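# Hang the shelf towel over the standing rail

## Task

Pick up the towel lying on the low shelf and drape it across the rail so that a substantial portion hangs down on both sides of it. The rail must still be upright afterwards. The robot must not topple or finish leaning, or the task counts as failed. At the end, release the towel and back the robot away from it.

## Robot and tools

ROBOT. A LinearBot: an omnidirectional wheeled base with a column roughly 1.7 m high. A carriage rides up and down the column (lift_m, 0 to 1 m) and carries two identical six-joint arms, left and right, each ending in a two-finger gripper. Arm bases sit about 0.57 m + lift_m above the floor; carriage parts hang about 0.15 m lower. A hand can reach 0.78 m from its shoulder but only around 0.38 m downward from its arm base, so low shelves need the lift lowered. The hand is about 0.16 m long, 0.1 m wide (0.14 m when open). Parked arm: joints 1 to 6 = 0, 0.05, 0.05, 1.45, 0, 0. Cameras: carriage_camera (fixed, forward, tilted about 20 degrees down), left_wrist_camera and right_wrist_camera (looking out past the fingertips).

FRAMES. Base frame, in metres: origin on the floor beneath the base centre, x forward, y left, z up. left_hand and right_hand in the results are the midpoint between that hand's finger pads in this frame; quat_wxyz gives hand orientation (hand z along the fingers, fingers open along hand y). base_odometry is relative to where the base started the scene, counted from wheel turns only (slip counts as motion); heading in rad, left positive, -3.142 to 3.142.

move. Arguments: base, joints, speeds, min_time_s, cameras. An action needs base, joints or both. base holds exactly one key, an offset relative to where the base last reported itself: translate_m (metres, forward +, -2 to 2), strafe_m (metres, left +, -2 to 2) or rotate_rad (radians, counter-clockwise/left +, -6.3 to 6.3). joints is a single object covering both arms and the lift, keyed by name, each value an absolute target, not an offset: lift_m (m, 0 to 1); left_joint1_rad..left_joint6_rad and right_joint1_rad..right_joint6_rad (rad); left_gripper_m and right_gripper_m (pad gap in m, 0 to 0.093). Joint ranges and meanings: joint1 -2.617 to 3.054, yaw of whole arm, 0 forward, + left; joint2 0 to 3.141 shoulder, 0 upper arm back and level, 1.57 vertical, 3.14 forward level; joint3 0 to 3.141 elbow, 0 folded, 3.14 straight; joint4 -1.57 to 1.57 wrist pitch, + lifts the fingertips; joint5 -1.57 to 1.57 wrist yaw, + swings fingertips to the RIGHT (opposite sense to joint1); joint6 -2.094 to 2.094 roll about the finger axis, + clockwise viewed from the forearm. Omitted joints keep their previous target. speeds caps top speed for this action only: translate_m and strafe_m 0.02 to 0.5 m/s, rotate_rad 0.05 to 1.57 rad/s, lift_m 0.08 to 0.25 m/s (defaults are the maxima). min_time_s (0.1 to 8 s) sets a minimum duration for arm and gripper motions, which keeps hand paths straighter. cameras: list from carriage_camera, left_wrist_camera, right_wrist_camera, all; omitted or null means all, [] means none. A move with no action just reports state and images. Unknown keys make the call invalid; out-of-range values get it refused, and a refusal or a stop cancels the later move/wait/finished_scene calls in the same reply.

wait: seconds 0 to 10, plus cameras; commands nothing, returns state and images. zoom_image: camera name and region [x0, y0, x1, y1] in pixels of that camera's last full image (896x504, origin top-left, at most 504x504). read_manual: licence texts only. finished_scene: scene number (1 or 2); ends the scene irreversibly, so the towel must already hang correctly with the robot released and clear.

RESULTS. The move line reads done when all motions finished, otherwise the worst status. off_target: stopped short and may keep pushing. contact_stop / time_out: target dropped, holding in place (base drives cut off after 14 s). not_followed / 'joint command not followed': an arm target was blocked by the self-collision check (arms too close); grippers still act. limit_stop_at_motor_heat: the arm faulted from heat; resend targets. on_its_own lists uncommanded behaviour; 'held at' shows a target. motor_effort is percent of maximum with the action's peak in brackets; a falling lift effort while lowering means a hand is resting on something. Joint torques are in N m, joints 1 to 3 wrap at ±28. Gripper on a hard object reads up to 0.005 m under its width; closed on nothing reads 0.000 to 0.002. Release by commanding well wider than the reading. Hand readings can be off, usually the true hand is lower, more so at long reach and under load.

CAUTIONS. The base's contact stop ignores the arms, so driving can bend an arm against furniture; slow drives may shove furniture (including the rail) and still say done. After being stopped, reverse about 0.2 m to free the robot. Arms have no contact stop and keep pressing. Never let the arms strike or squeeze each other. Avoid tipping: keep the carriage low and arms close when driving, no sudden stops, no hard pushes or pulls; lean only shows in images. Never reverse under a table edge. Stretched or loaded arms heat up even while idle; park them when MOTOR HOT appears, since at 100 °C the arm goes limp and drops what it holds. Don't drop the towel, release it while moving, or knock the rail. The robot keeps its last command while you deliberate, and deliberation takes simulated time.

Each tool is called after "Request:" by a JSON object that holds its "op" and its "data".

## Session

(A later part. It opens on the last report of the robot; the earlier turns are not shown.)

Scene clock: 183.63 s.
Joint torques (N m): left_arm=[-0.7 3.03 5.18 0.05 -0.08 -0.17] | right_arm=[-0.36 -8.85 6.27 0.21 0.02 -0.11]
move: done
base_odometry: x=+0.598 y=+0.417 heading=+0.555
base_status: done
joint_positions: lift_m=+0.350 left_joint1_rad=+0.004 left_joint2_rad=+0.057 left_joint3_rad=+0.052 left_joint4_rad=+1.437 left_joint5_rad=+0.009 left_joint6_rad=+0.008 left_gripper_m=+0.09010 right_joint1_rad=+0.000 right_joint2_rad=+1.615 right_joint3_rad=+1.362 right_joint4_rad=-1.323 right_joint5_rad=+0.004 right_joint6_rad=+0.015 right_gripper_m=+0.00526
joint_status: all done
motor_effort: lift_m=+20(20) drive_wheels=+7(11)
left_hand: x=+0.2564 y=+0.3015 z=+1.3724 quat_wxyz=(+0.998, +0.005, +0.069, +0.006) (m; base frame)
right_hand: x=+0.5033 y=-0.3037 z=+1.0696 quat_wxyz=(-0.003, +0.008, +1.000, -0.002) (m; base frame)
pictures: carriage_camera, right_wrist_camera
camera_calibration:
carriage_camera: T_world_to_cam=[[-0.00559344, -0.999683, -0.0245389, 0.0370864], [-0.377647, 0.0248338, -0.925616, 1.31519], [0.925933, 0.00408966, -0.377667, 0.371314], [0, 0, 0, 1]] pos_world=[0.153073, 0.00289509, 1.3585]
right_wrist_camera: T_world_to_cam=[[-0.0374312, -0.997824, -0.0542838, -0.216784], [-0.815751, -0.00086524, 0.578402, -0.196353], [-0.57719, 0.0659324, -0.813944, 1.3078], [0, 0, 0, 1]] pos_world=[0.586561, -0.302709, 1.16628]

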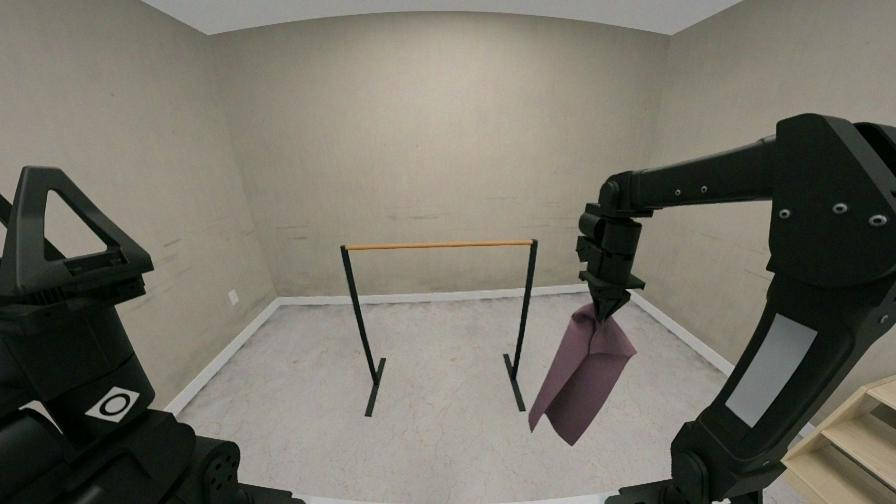

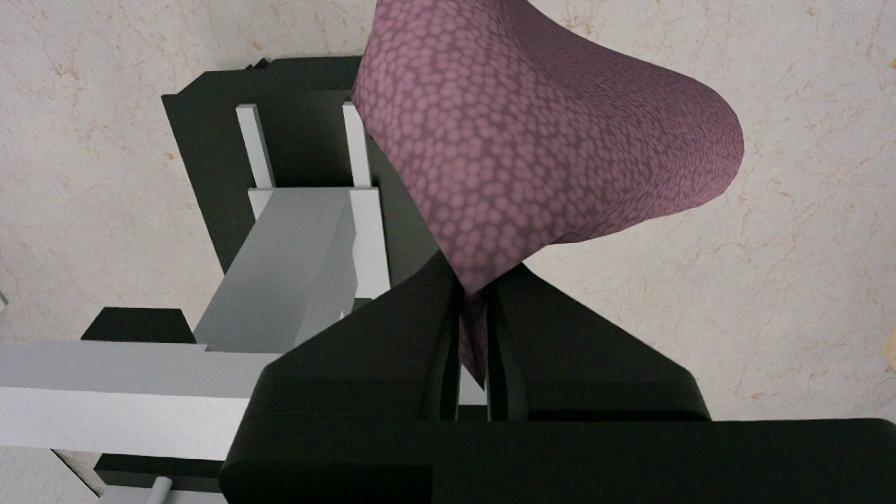

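Request:
{"op": "move", "data": {"base": {"translate_m": 0.285}, "joints": {"lift_m": 0.78}, "speeds": {"translate_m": 0.2, "lift_m": 0.2}, "cameras": []}}

Request:
{"op": "move", "data": {"joints": {"right_joint1_rad": 0.45, "right_joint2_rad": 2.9, "right_joint3_rad": 1.9, "right_joint4_rad": -0.571, "right_joint5_rad": 0, "right_joint6_rad": 0.45}, "min_time_s": 3, "cameras": ["carriage_camera", "right_wrist_camera"]}}

Scene clock: 196.90 s.
Joint torques (N m): left_arm=[-0.69 3.15 5.2 0.03 -0.07 -0.18] | right_arm=[-0.2 -8.85 6.43 0.26 0.02 -0.1]
move: done
base_odometry: x=+0.839 y=+0.567 heading=+0.556
base_status: done
joint_positions: lift_m=+0.780 left_joint1_rad=+0.004 left_joint2_rad=+0.056 left_joint3_rad=+0.052 left_joint4_rad=+1.439 left_joint5_rad=+0.009 left_joint6_rad=+0.008 left_gripper_m=+0.09010 right_joint1_rad=+0.000 right_joint2_rad=+1.614 right_joint3_rad=+1.359 right_joint4_rad=-1.326 right_joint5_rad=+0.004 right_joint6_rad=+0.015 right_gripper_m=+0.00526
joint_status: all done
motor_effort: lift_m=+24(30) drive_wheels=-6(15)
left_hand: x=+0.2559 y=+0.3015 z=+1.8017 quat_wxyz=(+0.998, +0.005, +0.068, +0.006) (m; base frame)
right_hand: x=+0.5020 y=-0.3037 z=+1.4987 quat_wxyz=(-0.005, +0.008, +1.000, -0.002) (m; base frame)
pictures: none
No camera images: "cameras" was empty.

Scene clock: 200.20 s.
Joint torques (N m): left_arm=[-0.73 3.15 5.22 0.05 -0.07 -0.15] | right_arm=[0.34 -12.9 6.19 0.39 0.07 0.19]
move: done
base_odometry: x=+0.839 y=+0.567 heading=+0.556
base_status: not commanded
joint_positions: lift_m=+0.780 left_joint1_rad=+0.004 left_joint2_rad=+0.056 left_joint3_rad=+0.052 left_joint4_rad=+1.439 left_joint5_rad=+0.009 left_joint6_rad=+0.008 left_gripper_m=+0.09010 right_joint1_rad=+0.444 right_joint2_rad=+2.875 right_joint3_rad=+1.884 right_joint4_rad=-0.587 right_joint5_rad=+0.004 right_joint6_rad=+0.434 right_gripper_m=+0.00526
joint_status: all done
motor_effort: lift_m=+25(25) drive_wheels=+7(7)
left_hand: x=+0.2559 y=+0.3015 z=+1.8017 quat_wxyz=(+0.998, +0.005, +0.068, +0.006) (m; base frame)
right_hand: x=+0.6341 y=-0.1071 z=+1.1361 quat_wxyz=(-0.002, -0.005, +1.000, -0.004) (m; base frame)
pictures: carriage_camera, right_wrist_camera
camera_calibration:
carriage_camera: T_world_to_cam=[[-0.00559344, -0.999683, -0.0245389, 0.047624], [-0.377647, 0.0248338, -0.925616, 1.71267], [0.925933, 0.00408966, -0.377667, 0.533493], [0, 0, 0, 1]] pos_world=[0.153073, 0.00289509, 1.78792]
right_wrist_camera: T_world_to_cam=[[-0.0118753, -0.998591, -0.0517126, -0.0312778], [-0.8158, -0.0202296, 0.577981, -0.129502], [-0.578213, 0.0490508, -0.81441, 1.42376], [0, 0, 0, 1]] pos_world=[0.717217, -0.10369, 1.23276]

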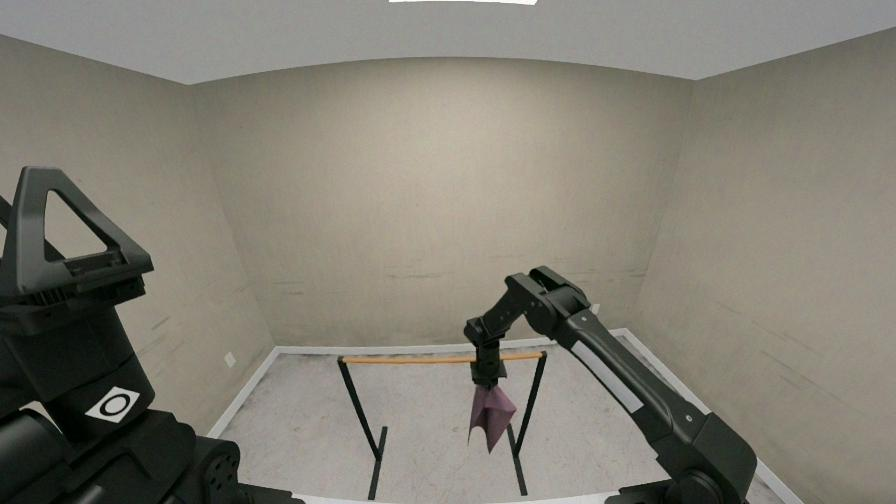

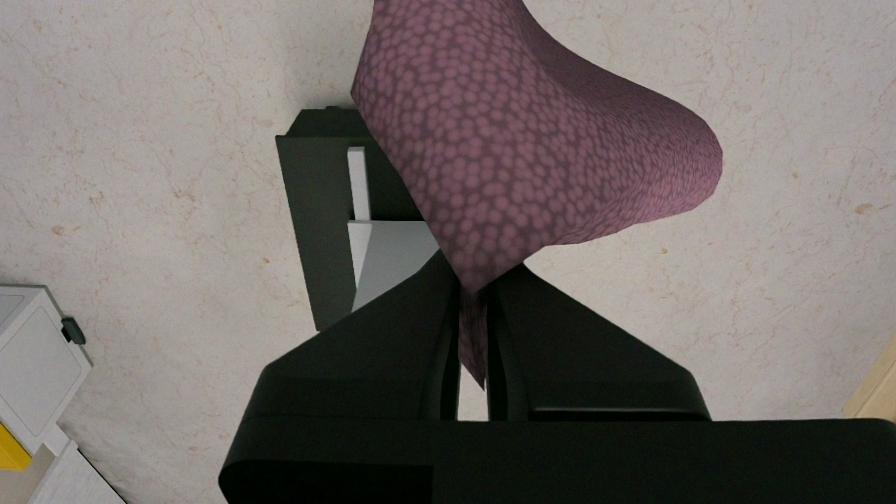

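Request:
{"op": "move", "data": {"base": {"translate_m": 0.3}, "speeds": {"translate_m": 0.1}, "cameras": ["carriage_camera", "right_wrist_camera"]}}

Scene clock: 219.73 s.
Joint torques (N m): left_arm=[-0.7 3.06 5.26 -0.01 -0.09 -0.16] | right_arm=[-0.12 -12.9 6.17 0.39 0.05 0.23]
move: done
base_odometry: x=+1.094 y=+0.726 heading=+0.557
base_status: done
joint_positions: lift_m=+0.780 left_joint1_rad=+0.004 left_joint2_rad=+0.056 left_joint3_rad=+0.052 left_joint4_rad=+1.442 left_joint5_rad=+0.009 left_joint6_rad=+0.008 left_gripper_m=+0.09010 right_joint1_rad=+0.449 right_joint2_rad=+2.875 right_joint3_rad=+1.884 right_joint4_rad=-0.583 right_joint5_rad=+0.004 right_joint6_rad=+0.435 right_gripper_m=+0.00526
joint_status: not commanded
motor_effort: lift_m=+25(25) drive_wheels=+7(16)
left_hand: x=+0.2554 y=+0.3015 z=+1.8018 quat_wxyz=(+0.998, +0.005, +0.067, +0.006) (m; base frame)
right_hand: x=+0.6339 y=-0.1048 z=+1.1359 quat_wxyz=(-0.001, -0.007, +1.000, -0.003) (m; base frame)
pictures: carriage_camera, right_wrist_camera
camera_calibration:
carriage_camera: T_world_to_cam=[[-0.00559344, -0.999683, -0.0245389, 0.047624], [-0.377647, 0.0248338, -0.925616, 1.71267], [0.925933, 0.00408966, -0.377667, 0.533493], [0, 0, 0, 1]] pos_world=[0.153073, 0.00289509, 1.78792]
right_wrist_camera: T_world_to_cam=[[-0.00791351, -0.998533, -0.0535632, -0.0293976], [-0.817408, -0.0243951, 0.575542, -0.126169], [-0.576004, 0.0483376, -0.816016, 1.42374], [0, 0, 0, 1]] pos_world=[0.716715, -0.101252, 1.23283]

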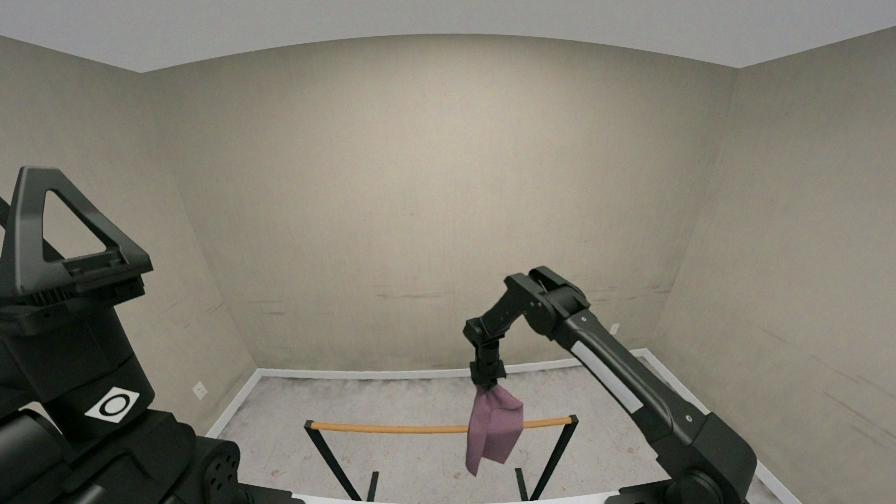

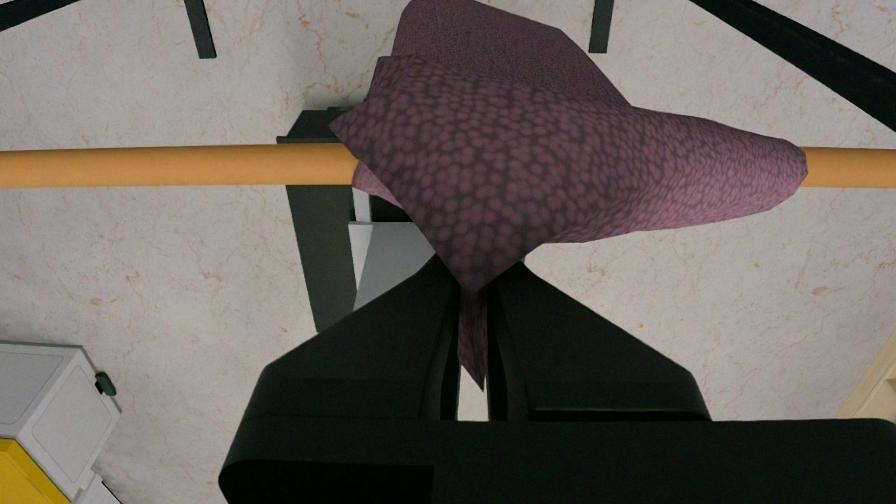

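Request:
{"op": "zoom_image", "data": {"camera": "right_wrist_camera", "region": [200, 80, 420, 240]}}

Request:
{"op": "zoom_image", "data": {"camera": "carriage_camera", "region": [290, 340, 600, 504]}}

Scaled by 2.291 from the camera's 896x504 image, which has a finer 1280x720 frame.

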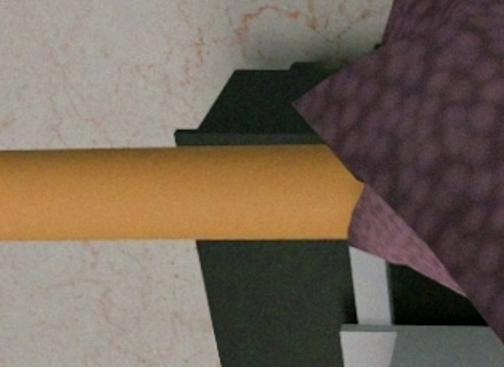

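Scaled by 1.626 from the camera's 896x504 image, which has a finer 1280x720 frame.

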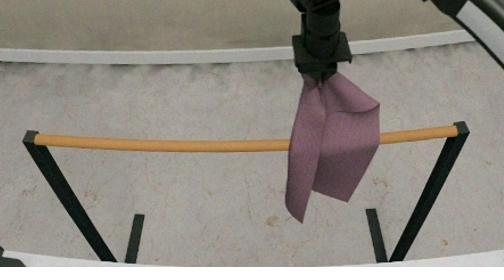

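Request:
{"op": "move", "data": {"base": {"translate_m": 0.04}, "speeds": {"translate_m": 0.08}, "cameras": ["carriage_camera", "right_wrist_camera"]}}

Scene clock: 245.63 s.
Joint torques (N m): left_arm=[-0.76 3.11 5.23 -0.01 -0.09 -0.17] | right_arm=[-0.2 -12.97 6.19 0.38 0.06 0.23]
move: done
base_odometry: x=+1.128 y=+0.747 heading=+0.559
base_status: done
joint_positions: lift_m=+0.780 left_joint1_rad=+0.004 left_joint2_rad=+0.056 left_joint3_rad=+0.052 left_joint4_rad=+1.444 left_joint5_rad=+0.009 left_joint6_rad=+0.008 left_gripper_m=+0.09010 right_joint1_rad=+0.450 right_joint2_rad=+2.875 right_joint3_rad=+1.884 right_joint4_rad=-0.583 right_joint5_rad=+0.004 right_joint6_rad=+0.435 right_gripper_m=+0.00526
joint_status: not commanded
motor_effort: lift_m=+25(25) drive_wheels=-6(15)
left_hand: x=+0.2549 y=+0.3015 z=+1.8018 quat_wxyz=(+0.998, +0.005, +0.066, +0.006) (m; base frame)
right_hand: x=+0.6335 y=-0.1041 z=+1.1357 quat_wxyz=(-0.001, -0.008, +1.000, -0.002) (m; base frame)
pictures: carriage_camera, right_wrist_camera
camera_calibration:
carriage_camera: T_world_to_cam=[[-0.00559344, -0.999683, -0.0245389, 0.047624], [-0.377647, 0.0248338, -0.925616, 1.71267], [0.925933, 0.00408966, -0.377667, 0.533493], [0, 0, 0, 1]] pos_world=[0.153073, 0.00289509, 1.78792]
right_wrist_camera: T_world_to_cam=[[-0.00640024, -0.998526, -0.0539051, -0.0293081], [-0.817275, -0.0258388, 0.575669, -0.126735], [-0.576213, 0.0477397, -0.815904, 1.4233], [0, 0, 0, 1]] pos_world=[0.716359, -0.100487, 1.23265]

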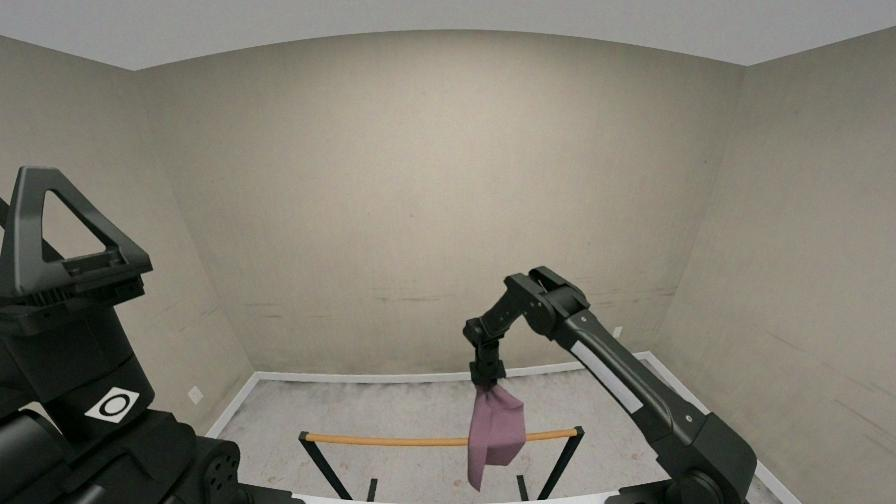

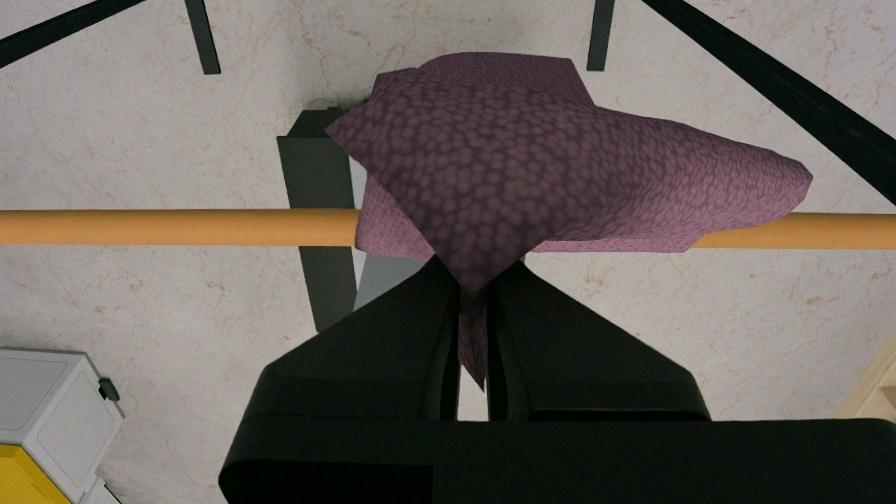

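Request:
{"op": "move", "data": {"joints": {"lift_m": 0.6}, "speeds": {"lift_m": 0.08}, "cameras": ["carriage_camera", "right_wrist_camera"]}}

Scene clock: 252.70 s.
Joint torques (N m): left_arm=[-0.7 3.12 5.22 -0.04 -0.06 -0.17] | right_arm=[-0.25 -13.2 5.79 0.38 0.06 0.23]
move: done
base_odometry: x=+1.128 y=+0.747 heading=+0.559
base_status: not commanded
joint_positions: lift_m=+0.600 left_joint1_rad=+0.004 left_joint2_rad=+0.056 left_joint3_rad=+0.052 left_joint4_rad=+1.444 left_joint5_rad=+0.009 left_joint6_rad=+0.008 left_gripper_m=+0.09010 right_joint1_rad=+0.450 right_joint2_rad=+2.880 right_joint3_rad=+1.888 right_joint4_rad=-0.582 right_joint5_rad=+0.003 right_joint6_rad=+0.435 right_gripper_m=+0.00526
joint_status: all done
motor_effort: lift_m=+20(21) drive_wheels=+7(7)
left_hand: x=+0.2549 y=+0.3015 z=+1.6224 quat_wxyz=(+0.998, +0.005, +0.066, +0.006) (m; base frame)
right_hand: x=+0.6341 y=-0.1038 z=+0.9553 quat_wxyz=(-0.001, -0.008, +1.000, -0.002) (m; base frame)
pictures: carriage_camera, right_wrist_camera
camera_calibration:
carriage_camera: T_world_to_cam=[[-0.00559344, -0.999683, -0.0245389, 0.0432211], [-0.377647, 0.0248338, -0.925616, 1.54659], [0.925933, 0.00408966, -0.377667, 0.465729], [0, 0, 0, 1]] pos_world=[0.153073, 0.00289509, 1.6085]
right_wrist_camera: T_world_to_cam=[[-0.00635455, -0.99848, -0.0547509, -0.0379113], [-0.817772, -0.0263219, 0.57494, -0.0214535], [-0.575508, 0.0484272, -0.816361, 1.27645], [0, 0, 0, 1]] pos_world=[0.71682, -0.100233, 1.0523]

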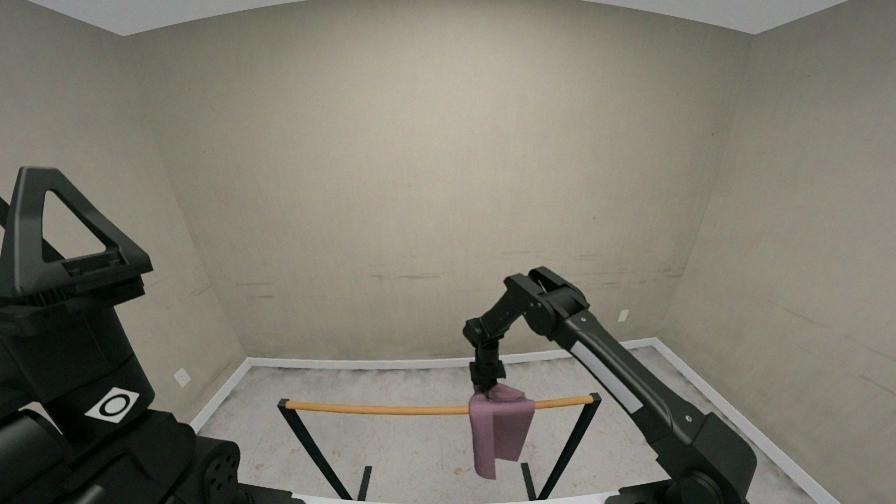

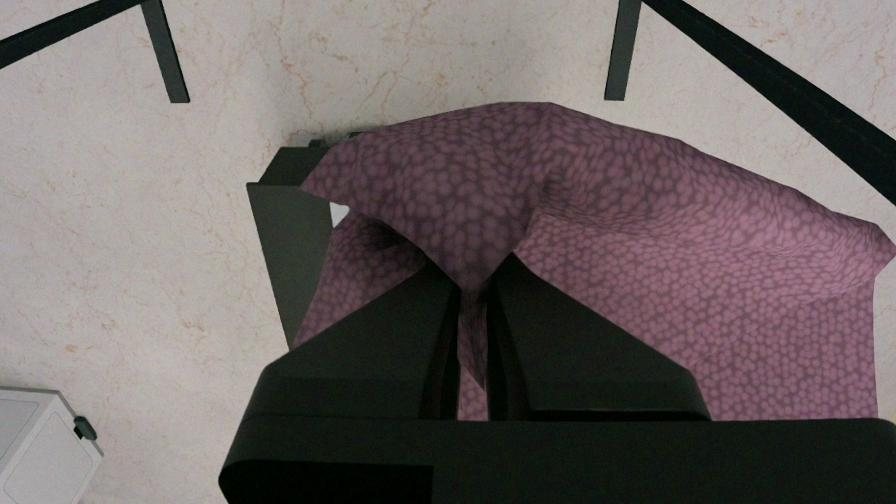

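Request:
{"op": "move", "data": {"joints": {"lift_m": 0.5}, "speeds": {"lift_m": 0.08}, "cameras": ["carriage_camera", "right_wrist_camera"]}}

Request:
{"op": "zoom_image", "data": {"camera": "carriage_camera", "region": [380, 330, 620, 504]}}

Scene clock: 257.27 s.
Joint torques (N m): left_arm=[-0.75 3.14 5.27 -0.03 -0.07 -0.15] | right_arm=[-0.17 -13.5 5.75 0.38 0.07 0.23]
move: done
base_odometry: x=+1.128 y=+0.747 heading=+0.559
base_status: not commanded
joint_positions: lift_m=+0.500 left_joint1_rad=+0.004 left_joint2_rad=+0.056 left_joint3_rad=+0.051 left_joint4_rad=+1.444 left_joint5_rad=+0.009 left_joint6_rad=+0.008 left_gripper_m=+0.09010 right_joint1_rad=+0.450 right_joint2_rad=+2.882 right_joint3_rad=+1.891 right_joint4_rad=-0.582 right_joint5_rad=+0.003 right_joint6_rad=+0.435 right_gripper_m=+0.00526
joint_status: all done
motor_effort: lift_m=+20(21) drive_wheels=+7(7)
left_hand: x=+0.2550 y=+0.3015 z=+1.5223 quat_wxyz=(+0.998, +0.005, +0.066, +0.006) (m; base frame)
right_hand: x=+0.6345 y=-0.1035 z=+0.8548 quat_wxyz=(+0.000, -0.008, +1.000, -0.002) (m; base frame)
pictures: carriage_camera, right_wrist_camera
camera_calibration:
carriage_camera: T_world_to_cam=[[-0.00559344, -0.999683, -0.0245389, 0.0407671], [-0.377647, 0.0248338, -0.925616, 1.45402], [0.925933, 0.00408966, -0.377667, 0.427961], [0, 0, 0, 1]] pos_world=[0.153073, 0.00289509, 1.50849]
right_wrist_camera: T_world_to_cam=[[-0.00630769, -0.998433, -0.0555966, -0.0424038], [-0.818268, -0.0268048, 0.574211, 0.0375906], [-0.574802, 0.0491149, -0.816817, 1.19472], [0, 0, 0, 1]] pos_world=[0.717219, -0.100008, 0.951926]

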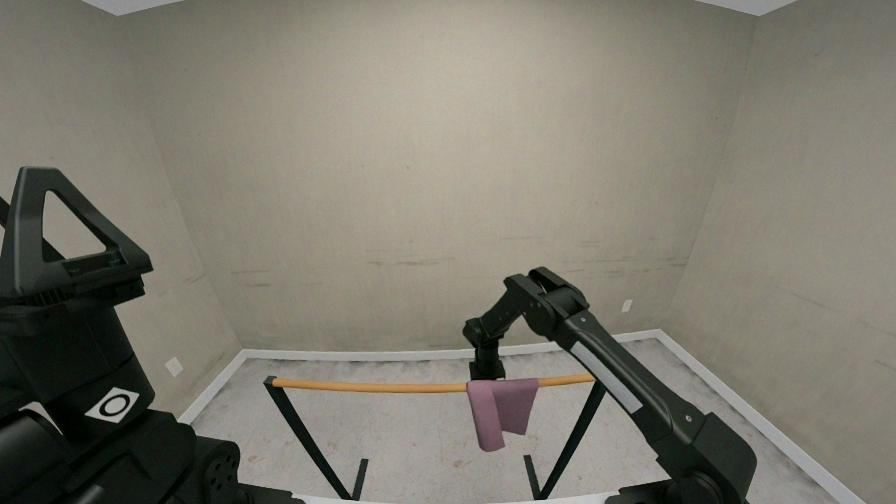

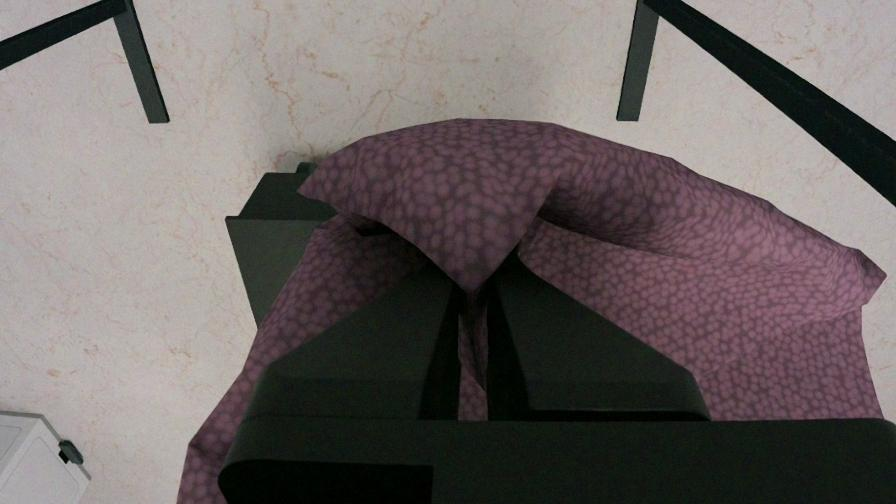

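Scaled by 2.100 from the camera's 896x504 image, which has a finer 1280x720 frame.

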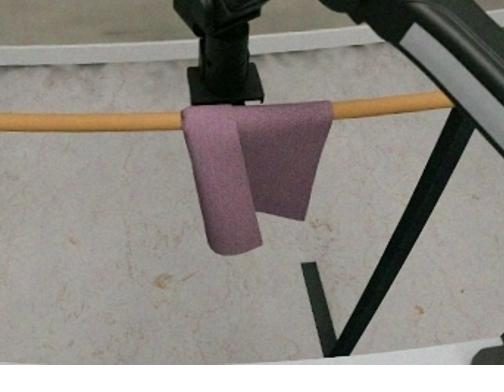

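Request:
{"op": "move", "data": {"joints": {"lift_m": 0.478}, "speeds": {"lift_m": 0.08}, "cameras": []}}

Request:
{"op": "move", "data": {"joints": {"right_gripper_m": 0.093}, "min_time_s": 3, "cameras": ["carriage_camera", "right_wrist_camera"]}}

Request:
{"op": "zoom_image", "data": {"camera": "carriage_camera", "region": [380, 330, 620, 504]}}

Scene clock: 263.27 s.
Joint torques (N m): left_arm=[-0.66 3.11 5.2 -0.03 -0.09 -0.15] | right_arm=[-0.36 -13.68 5.31 0.32 0.09 0.23]
move: done
base_odometry: x=+1.128 y=+0.747 heading=+0.559
base_status: not commanded
joint_positions: lift_m=+0.478 left_joint1_rad=+0.004 left_joint2_rad=+0.056 left_joint3_rad=+0.051 left_joint4_rad=+1.444 left_joint5_rad=+0.009 left_joint6_rad=+0.008 left_gripper_m=+0.09010 right_joint1_rad=+0.450 right_joint2_rad=+2.884 right_joint3_rad=+1.894 right_joint4_rad=-0.580 right_joint5_rad=+0.003 right_joint6_rad=+0.435 right_gripper_m=+0.00526
joint_status: all done
motor_effort: lift_m=+20(20) drive_wheels=+7(7)
left_hand: x=+0.2550 y=+0.3015 z=+1.5003 quat_wxyz=(+0.998, +0.005, +0.066, +0.006) (m; base frame)
right_hand: x=+0.6351 y=-0.1032 z=+0.8323 quat_wxyz=(+0.001, -0.008, +1.000, -0.001) (m; base frame)
pictures: none
No camera images: "cameras" was empty.

Scene clock: 266.57 s.
Joint torques (N m): left_arm=[-0.77 3.1 5.31 0 -0.08 -0.17] | right_arm=[-0.23 -13.78 5.34 0.38 0.09 0.24]
move: done
base_odometry: x=+1.128 y=+0.747 heading=+0.559
base_status: not commanded
joint_positions: lift_m=+0.478 left_joint1_rad=+0.004 left_joint2_rad=+0.056 left_joint3_rad=+0.051 left_joint4_rad=+1.444 left_joint5_rad=+0.009 left_joint6_rad=+0.008 left_gripper_m=+0.09010 right_joint1_rad=+0.450 right_joint2_rad=+2.884 right_joint3_rad=+1.894 right_joint4_rad=-0.580 right_joint5_rad=+0.003 right_joint6_rad=+0.435 right_gripper_m=+0.09288
joint_status: all done
motor_effort: lift_m=+20(20) drive_wheels=+7(7)
left_hand: x=+0.2550 y=+0.3015 z=+1.5003 quat_wxyz=(+0.998, +0.005, +0.066, +0.006) (m; base frame)
right_hand: x=+0.6351 y=-0.1032 z=+0.8323 quat_wxyz=(+0.001, -0.008, +1.000, -0.001) (m; base frame)
pictures: carriage_camera, right_wrist_camera
camera_calibration:
carriage_camera: T_world_to_cam=[[-0.00559344, -0.999683, -0.0245389, 0.040228], [-0.377647, 0.0248338, -0.925616, 1.43369], [0.925933, 0.00408966, -0.377667, 0.419664], [0, 0, 0, 1]] pos_world=[0.153073, 0.00289509, 1.48653]
right_wrist_camera: T_world_to_cam=[[-0.0065923, -0.998384, -0.0564368, -0.0424981], [-0.819264, -0.0269687, 0.572782, 0.0528119], [-0.573378, 0.0500126, -0.817763, 1.17658], [0, 0, 0, 1]] pos_world=[0.717615, -0.0998492, 0.929519]

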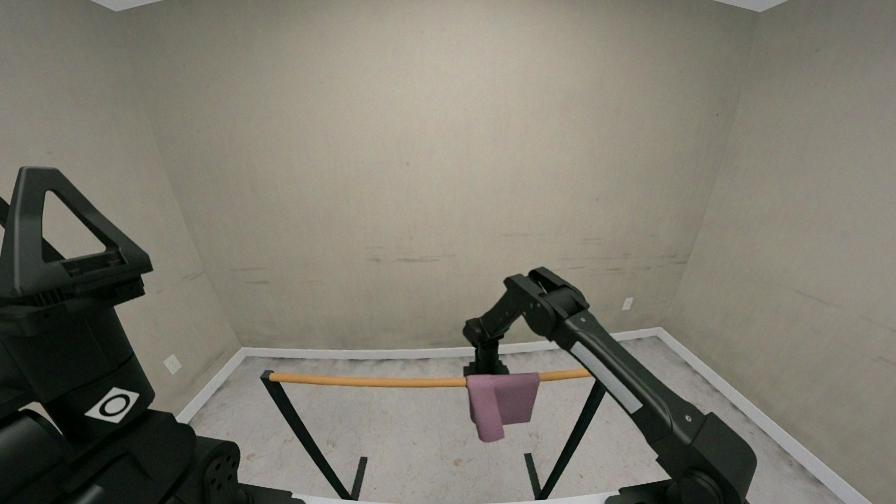

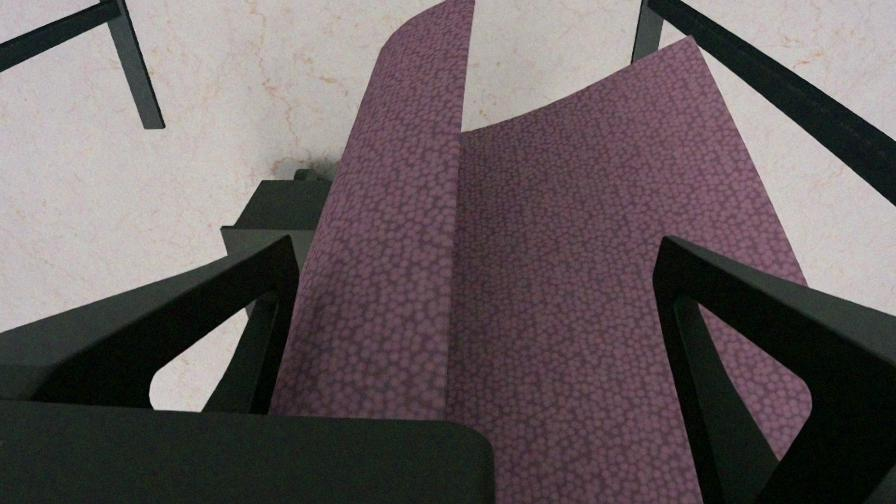

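Scaled by 2.100 from the camera's 896x504 image, which has a finer 1280x720 frame.

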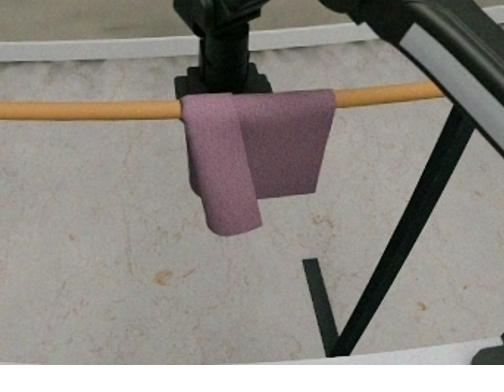

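Request:
{"op": "move", "data": {"joints": {"lift_m": 0.86}, "speeds": {"lift_m": 0.1}, "cameras": ["carriage_camera", "right_wrist_camera"]}}

Request:
{"op": "zoom_image", "data": {"camera": "carriage_camera", "region": [380, 330, 620, 504]}}

Scene clock: 274.33 s.
Joint torques (N m): left_arm=[-0.76 3.06 5.26 -0.03 -0.07 -0.16] | right_arm=[-0.27 -13.83 5.12 0.36 0.08 0.22]
move: done
base_odometry: x=+1.128 y=+0.747 heading=+0.559
base_status: not commanded
joint_positions: lift_m=+0.860 left_joint1_rad=+0.004 left_joint2_rad=+0.056 left_joint3_rad=+0.050 left_joint4_rad=+1.444 left_joint5_rad=+0.009 left_joint6_rad=+0.008 left_gripper_m=+0.09010 right_joint1_rad=+0.450 right_joint2_rad=+2.887 right_joint3_rad=+1.895 right_joint4_rad=-0.576 right_joint5_rad=+0.003 right_joint6_rad=+0.435 right_gripper_m=+0.09288
joint_status: all done
motor_effort: lift_m=+24(30) drive_wheels=+7(7)
left_hand: x=+0.2553 y=+0.3015 z=+1.8815 quat_wxyz=(+0.998, +0.005, +0.066, +0.006) (m; base frame)
right_hand: x=+0.6353 y=-0.1031 z=+1.2126 quat_wxyz=(+0.001, -0.008, +1.000, -0.001) (m; base frame)
pictures: carriage_camera, right_wrist_camera
camera_calibration:
carriage_camera: T_world_to_cam=[[-0.00559344, -0.999683, -0.0245389, 0.0495876], [-0.377647, 0.0248338, -0.925616, 1.78674], [0.925933, 0.00408966, -0.377667, 0.563714], [0, 0, 0, 1]] pos_world=[0.153073, 0.00289509, 1.86794]
right_wrist_camera: T_world_to_cam=[[-0.00651431, -0.998347, -0.0571089, -0.020156], [-0.82005, -0.0273488, 0.571638, -0.162975], [-0.572254, 0.050556, -0.818516, 1.48795], [0, 0, 0, 1]] pos_world=[0.717707, -0.0998047, 1.30992]

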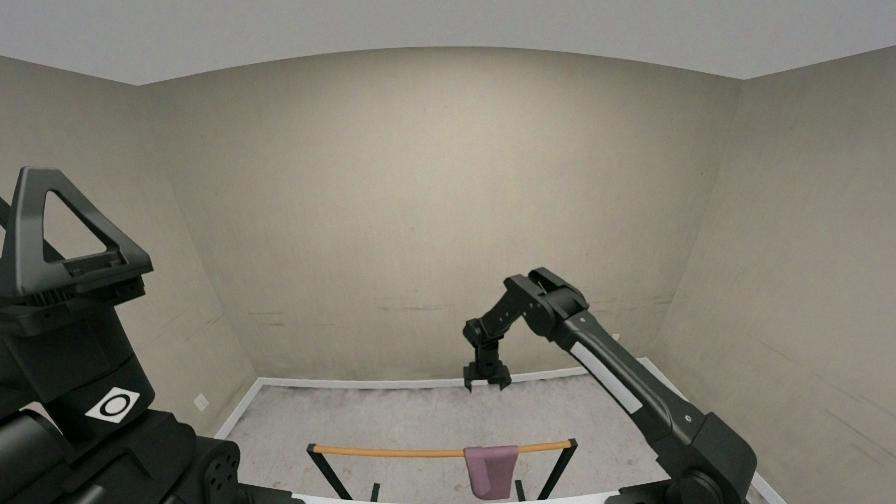

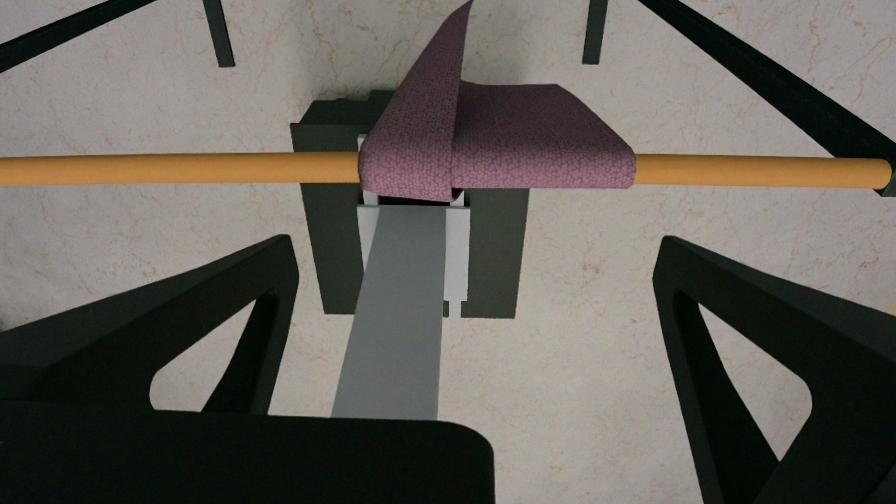

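Scaled by 2.100 from the camera's 896x504 image, which has a finer 1280x720 frame.

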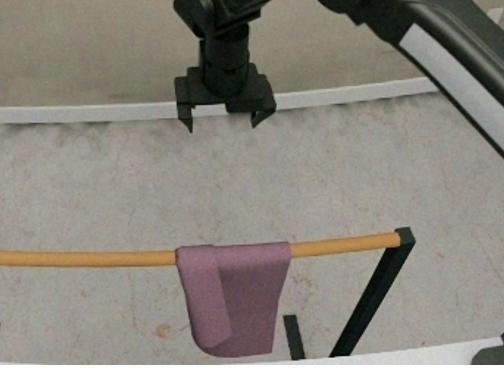

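Request:
{"op": "move", "data": {"base": {"translate_m": -0.35}, "speeds": {"translate_m": 0.15}, "cameras": ["carriage_camera", "right_wrist_camera"]}}

Request:
{"op": "zoom_image", "data": {"camera": "carriage_camera", "region": [380, 330, 620, 504]}}

Scene clock: 290.57 s.
Joint torques (N m): left_arm=[-0.75 3 5.42 -0.01 -0.09 -0.17] | right_arm=[-0.29 -14.01 5.22 0.31 0.09 0.22]
move: done
base_odometry: x=+0.831 y=+0.562 heading=+0.559
base_status: done
joint_positions: lift_m=+0.860 left_joint1_rad=+0.004 left_joint2_rad=+0.056 left_joint3_rad=+0.050 left_joint4_rad=+1.444 left_joint5_rad=+0.009 left_joint6_rad=+0.008 left_gripper_m=+0.09010 right_joint1_rad=+0.451 right_joint2_rad=+2.887 right_joint3_rad=+1.895 right_joint4_rad=-0.573 right_joint5_rad=+0.003 right_joint6_rad=+0.435 right_gripper_m=+0.09288
joint_status: not commanded
motor_effort: lift_m=+25(25) drive_wheels=-5(13)
left_hand: x=+0.2553 y=+0.3015 z=+1.8815 quat_wxyz=(+0.998, +0.005, +0.066, +0.006) (m; base frame)
right_hand: x=+0.6359 y=-0.1026 z=+1.2126 quat_wxyz=(+0.003, -0.008, +1.000, +0.000) (m; base frame)
pictures: carriage_camera, right_wrist_camera
camera_calibration:
carriage_camera: T_world_to_cam=[[-0.00559344, -0.999683, -0.0245389, 0.0495876], [-0.377647, 0.0248338, -0.925616, 1.78674], [0.925933, 0.00408966, -0.377667, 0.563714], [0, 0, 0, 1]] pos_world=[0.153073, 0.00289509, 1.86794]
right_wrist_camera: T_world_to_cam=[[-0.00597473, -0.998272, -0.0584526, -0.0183739], [-0.821607, -0.02842, 0.569346, -0.158813], [-0.570023, 0.0514268, -0.820018, 1.48876], [0, 0, 0, 1]] pos_world=[0.718037, -0.0994179, 1.31016]

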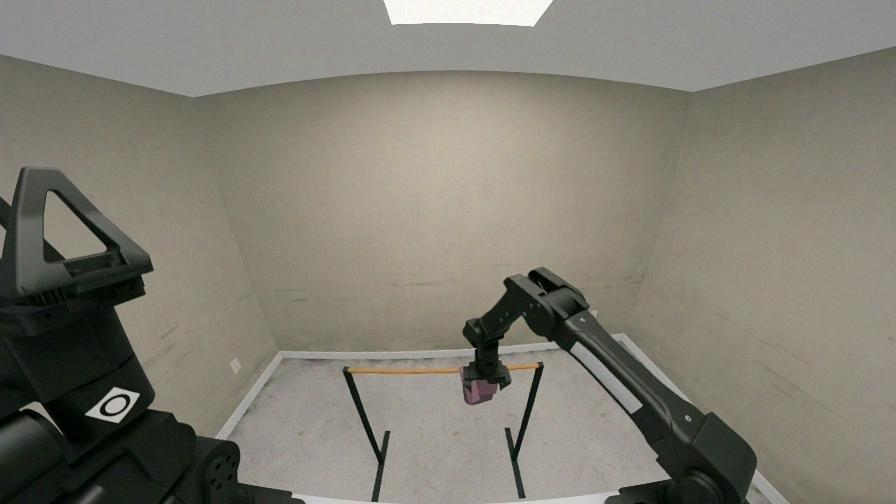

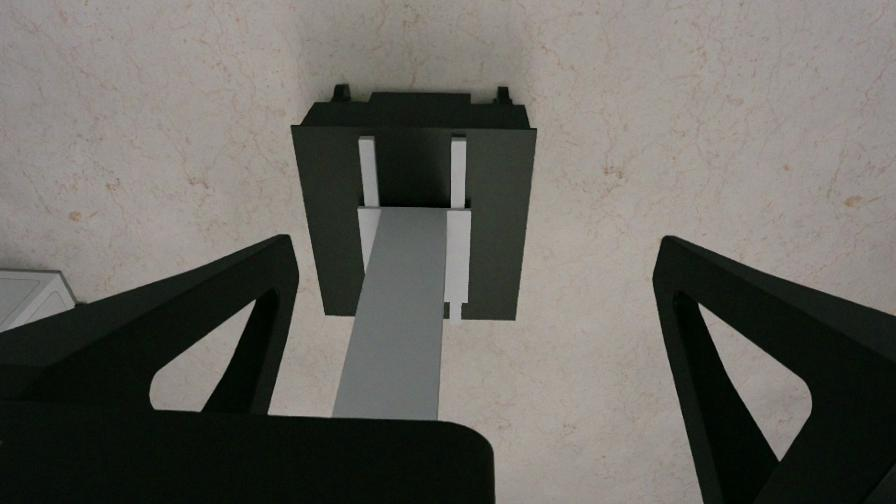

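Scaled by 2.100 from the camera's 896x504 image, which has a finer 1280x720 frame.

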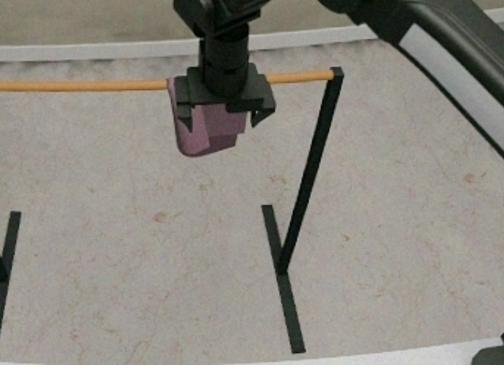

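Request:
{"op": "move", "data": {"joints": {"lift_m": 0.35, "right_joint1_rad": 0, "right_joint2_rad": 0.05, "right_joint3_rad": 0.05, "right_joint4_rad": 1.45, "right_joint5_rad": 0, "right_joint6_rad": 0}, "min_time_s": 3, "cameras": ["carriage_camera"]}}

Request:
{"op": "zoom_image", "data": {"camera": "carriage_camera", "region": [380, 200, 620, 380]}}

Scene clock: 302.30 s.
Joint torques (N m): left_arm=[-0.66 3.14 5.3 -0.01 -0.08 -0.15] | right_arm=[-0.87 2.76 5 0.08 0.03 -0.11]
move: done
base_odometry: x=+0.831 y=+0.562 heading=+0.559
base_status: not commanded
joint_positions: lift_m=+0.350 left_joint1_rad=+0.004 left_joint2_rad=+0.056 left_joint3_rad=+0.050 left_joint4_rad=+1.444 left_joint5_rad=+0.009 left_joint6_rad=+0.008 left_gripper_m=+0.09010 right_joint1_rad=+0.007 right_joint2_rad=+0.061 right_joint3_rad=+0.059 right_joint4_rad=+1.433 right_joint5_rad=+0.003 right_joint6_rad=+0.016 right_gripper_m=+0.09288
joint_status: all done
motor_effort: lift_m=+20(20) drive_wheels=-5(6)
left_hand: x=+0.2553 y=+0.3015 z=+1.3721 quat_wxyz=(+0.998, +0.005, +0.066, +0.006) (m; base frame)
right_hand: x=+0.2567 y=-0.3031 z=+1.3742 quat_wxyz=(+0.998, +0.002, +0.070, +0.011) (m; base frame)
pictures: carriage_camera
camera_calibration:
carriage_camera: T_world_to_cam=[[-0.00559344, -0.999683, -0.0245389, 0.0370864], [-0.377647, 0.0248338, -0.925616, 1.31518], [0.925933, 0.00408966, -0.377667, 0.371313], [0, 0, 0, 1]] pos_world=[0.153073, 0.00289509, 1.3585]

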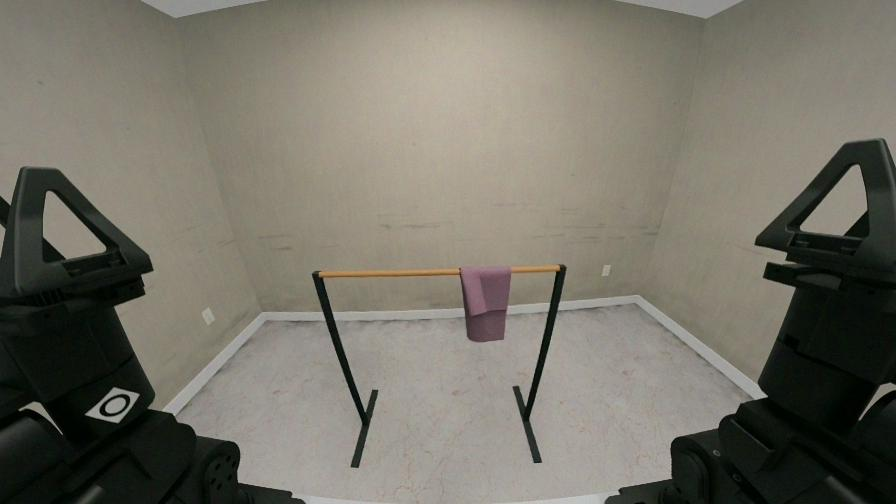

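Scaled by 2.100 from the camera's 896x504 image, which has a finer 1280x720 frame.

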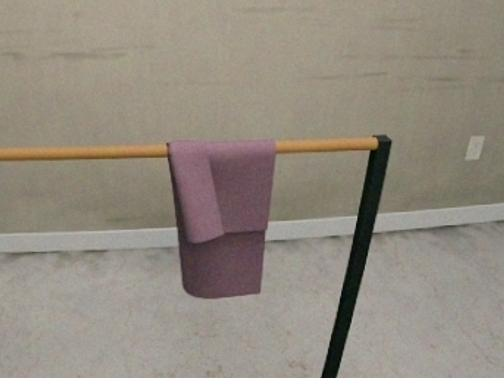

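Request:
{"op": "wait", "data": {"seconds": 5, "cameras": ["carriage_camera"]}}

Request:
{"op": "zoom_image", "data": {"camera": "carriage_camera", "region": [380, 200, 620, 380]}}

Scene clock: 313.33 s.
Joint torques (N m): left_arm=[-0.7 3.1 5.3 -0.02 -0.08 -0.16] | right_arm=[-0.95 2.71 5.01 0.03 0.05 -0.09]
base_odometry: x=+0.831 y=+0.562 heading=+0.559
base_status: not commanded
joint_positions: lift_m=+0.350 left_joint1_rad=+0.004 left_joint2_rad=+0.056 left_joint3_rad=+0.050 left_joint4_rad=+1.444 left_joint5_rad=+0.009 left_joint6_rad=+0.008 left_gripper_m=+0.09010 right_joint1_rad=+0.007 right_joint2_rad=+0.061 right_joint3_rad=+0.059 right_joint4_rad=+1.435 right_joint5_rad=+0.003 right_joint6_rad=+0.015 right_gripper_m=+0.09288
joint_status: all done
motor_effort: lift_m=+20(20) drive_wheels=-5(6)
left_hand: x=+0.2553 y=+0.3015 z=+1.3721 quat_wxyz=(+0.998, +0.005, +0.066, +0.006) (m; base frame)
right_hand: x=+0.2563 y=-0.3031 z=+1.3741 quat_wxyz=(+0.998, +0.002, +0.069, +0.011) (m; base frame)
wait: 5.00 s; at rest from the start
pictures: carriage_camera
camera_calibration:
carriage_camera: T_world_to_cam=[[-0.00559344, -0.999683, -0.0245389, 0.0370864], [-0.377647, 0.0248338, -0.925616, 1.31518], [0.925933, 0.00408966, -0.377667, 0.371313], [0, 0, 0, 1]] pos_world=[0.153073, 0.00289509, 1.3585]

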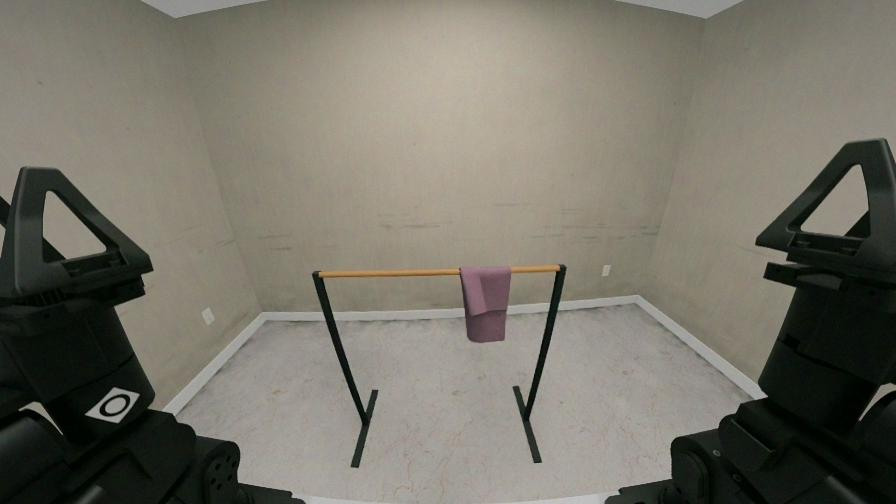

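Scaled by 2.100 from the camera's 896x504 image, which has a finer 1280x720 frame.

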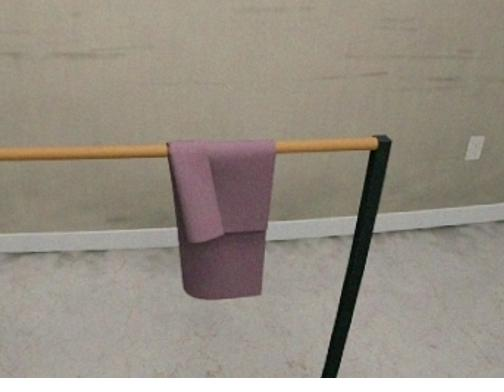

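Request:
{"op": "move", "data": {"base": {"translate_m": -0.2}, "speeds": {"translate_m": 0.15}, "cameras": []}}

Request:
{"op": "wait", "data": {"seconds": 6, "cameras": ["carriage_camera"]}}

Request:
{"op": "zoom_image", "data": {"camera": "carriage_camera", "region": [410, 220, 560, 340]}}

Scene clock: 317.83 s.
Joint torques (N m): left_arm=[-0.7 3.15 5.41 0.01 -0.08 -0.16] | right_arm=[-0.91 2.77 5.11 -0.02 0.04 -0.12]
move: done
base_odometry: x=+0.662 y=+0.455 heading=+0.560
base_status: done
joint_positions: lift_m=+0.350 left_joint1_rad=+0.004 left_joint2_rad=+0.056 left_joint3_rad=+0.050 left_joint4_rad=+1.444 left_joint5_rad=+0.009 left_joint6_rad=+0.008 left_gripper_m=+0.09010 right_joint1_rad=+0.007 right_joint2_rad=+0.061 right_joint3_rad=+0.057 right_joint4_rad=+1.441 right_joint5_rad=+0.003 right_joint6_rad=+0.015 right_gripper_m=+0.09288
joint_status: not commanded
motor_effort: lift_m=+20(20) drive_wheels=-6(14)
left_hand: x=+0.2553 y=+0.3015 z=+1.3721 quat_wxyz=(+0.998, +0.005, +0.066, +0.006) (m; base frame)
right_hand: x=+0.2554 y=-0.3032 z=+1.3739 quat_wxyz=(+0.998, +0.002, +0.067, +0.011) (m; base frame)
pictures: none
No camera images: "cameras" was empty.

Scene clock: 323.83 s.
Joint torques (N m): left_arm=[-0.68 3.11 5.38 -0.01 -0.08 -0.15] | right_arm=[-0.92 2.73 5.16 -0.04 0.04 -0.1]
base_odometry: x=+0.662 y=+0.455 heading=+0.560
base_status: done
joint_positions: lift_m=+0.350 left_joint1_rad=+0.004 left_joint2_rad=+0.056 left_joint3_rad=+0.050 left_joint4_rad=+1.444 left_joint5_rad=+0.009 left_joint6_rad=+0.008 left_gripper_m=+0.09010 right_joint1_rad=+0.007 right_joint2_rad=+0.061 right_joint3_rad=+0.057 right_joint4_rad=+1.441 right_joint5_rad=+0.003 right_joint6_rad=+0.015 right_gripper_m=+0.09288
joint_status: not commanded
motor_effort: lift_m=+20(20) drive_wheels=-5(14)
left_hand: x=+0.2553 y=+0.3015 z=+1.3721 quat_wxyz=(+0.998, +0.005, +0.066, +0.006) (m; base frame)
right_hand: x=+0.2554 y=-0.3032 z=+1.3739 quat_wxyz=(+0.998, +0.002, +0.067, +0.011) (m; base frame)
wait: 6.00 s; at rest by 0.27 s
pictures: carriage_camera
camera_calibration:
carriage_camera: T_world_to_cam=[[-0.00559344, -0.999683, -0.0245389, 0.0370864], [-0.377647, 0.0248338, -0.925616, 1.31518], [0.925933, 0.00408966, -0.377667, 0.371313], [0, 0, 0, 1]] pos_world=[0.153073, 0.00289509, 1.3585]

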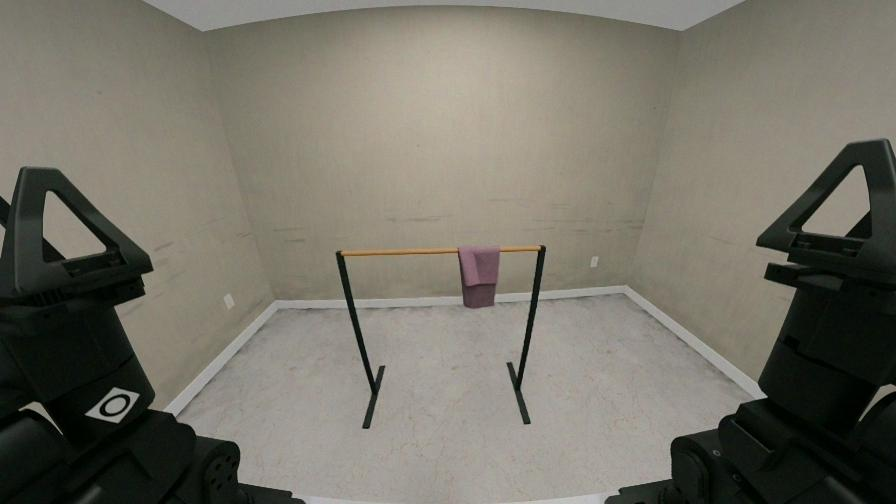

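Scaled by 3.360 from the camera's 896x504 image, which has a finer 1280x720 frame.

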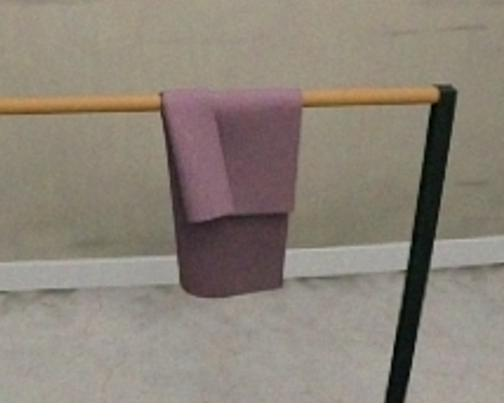

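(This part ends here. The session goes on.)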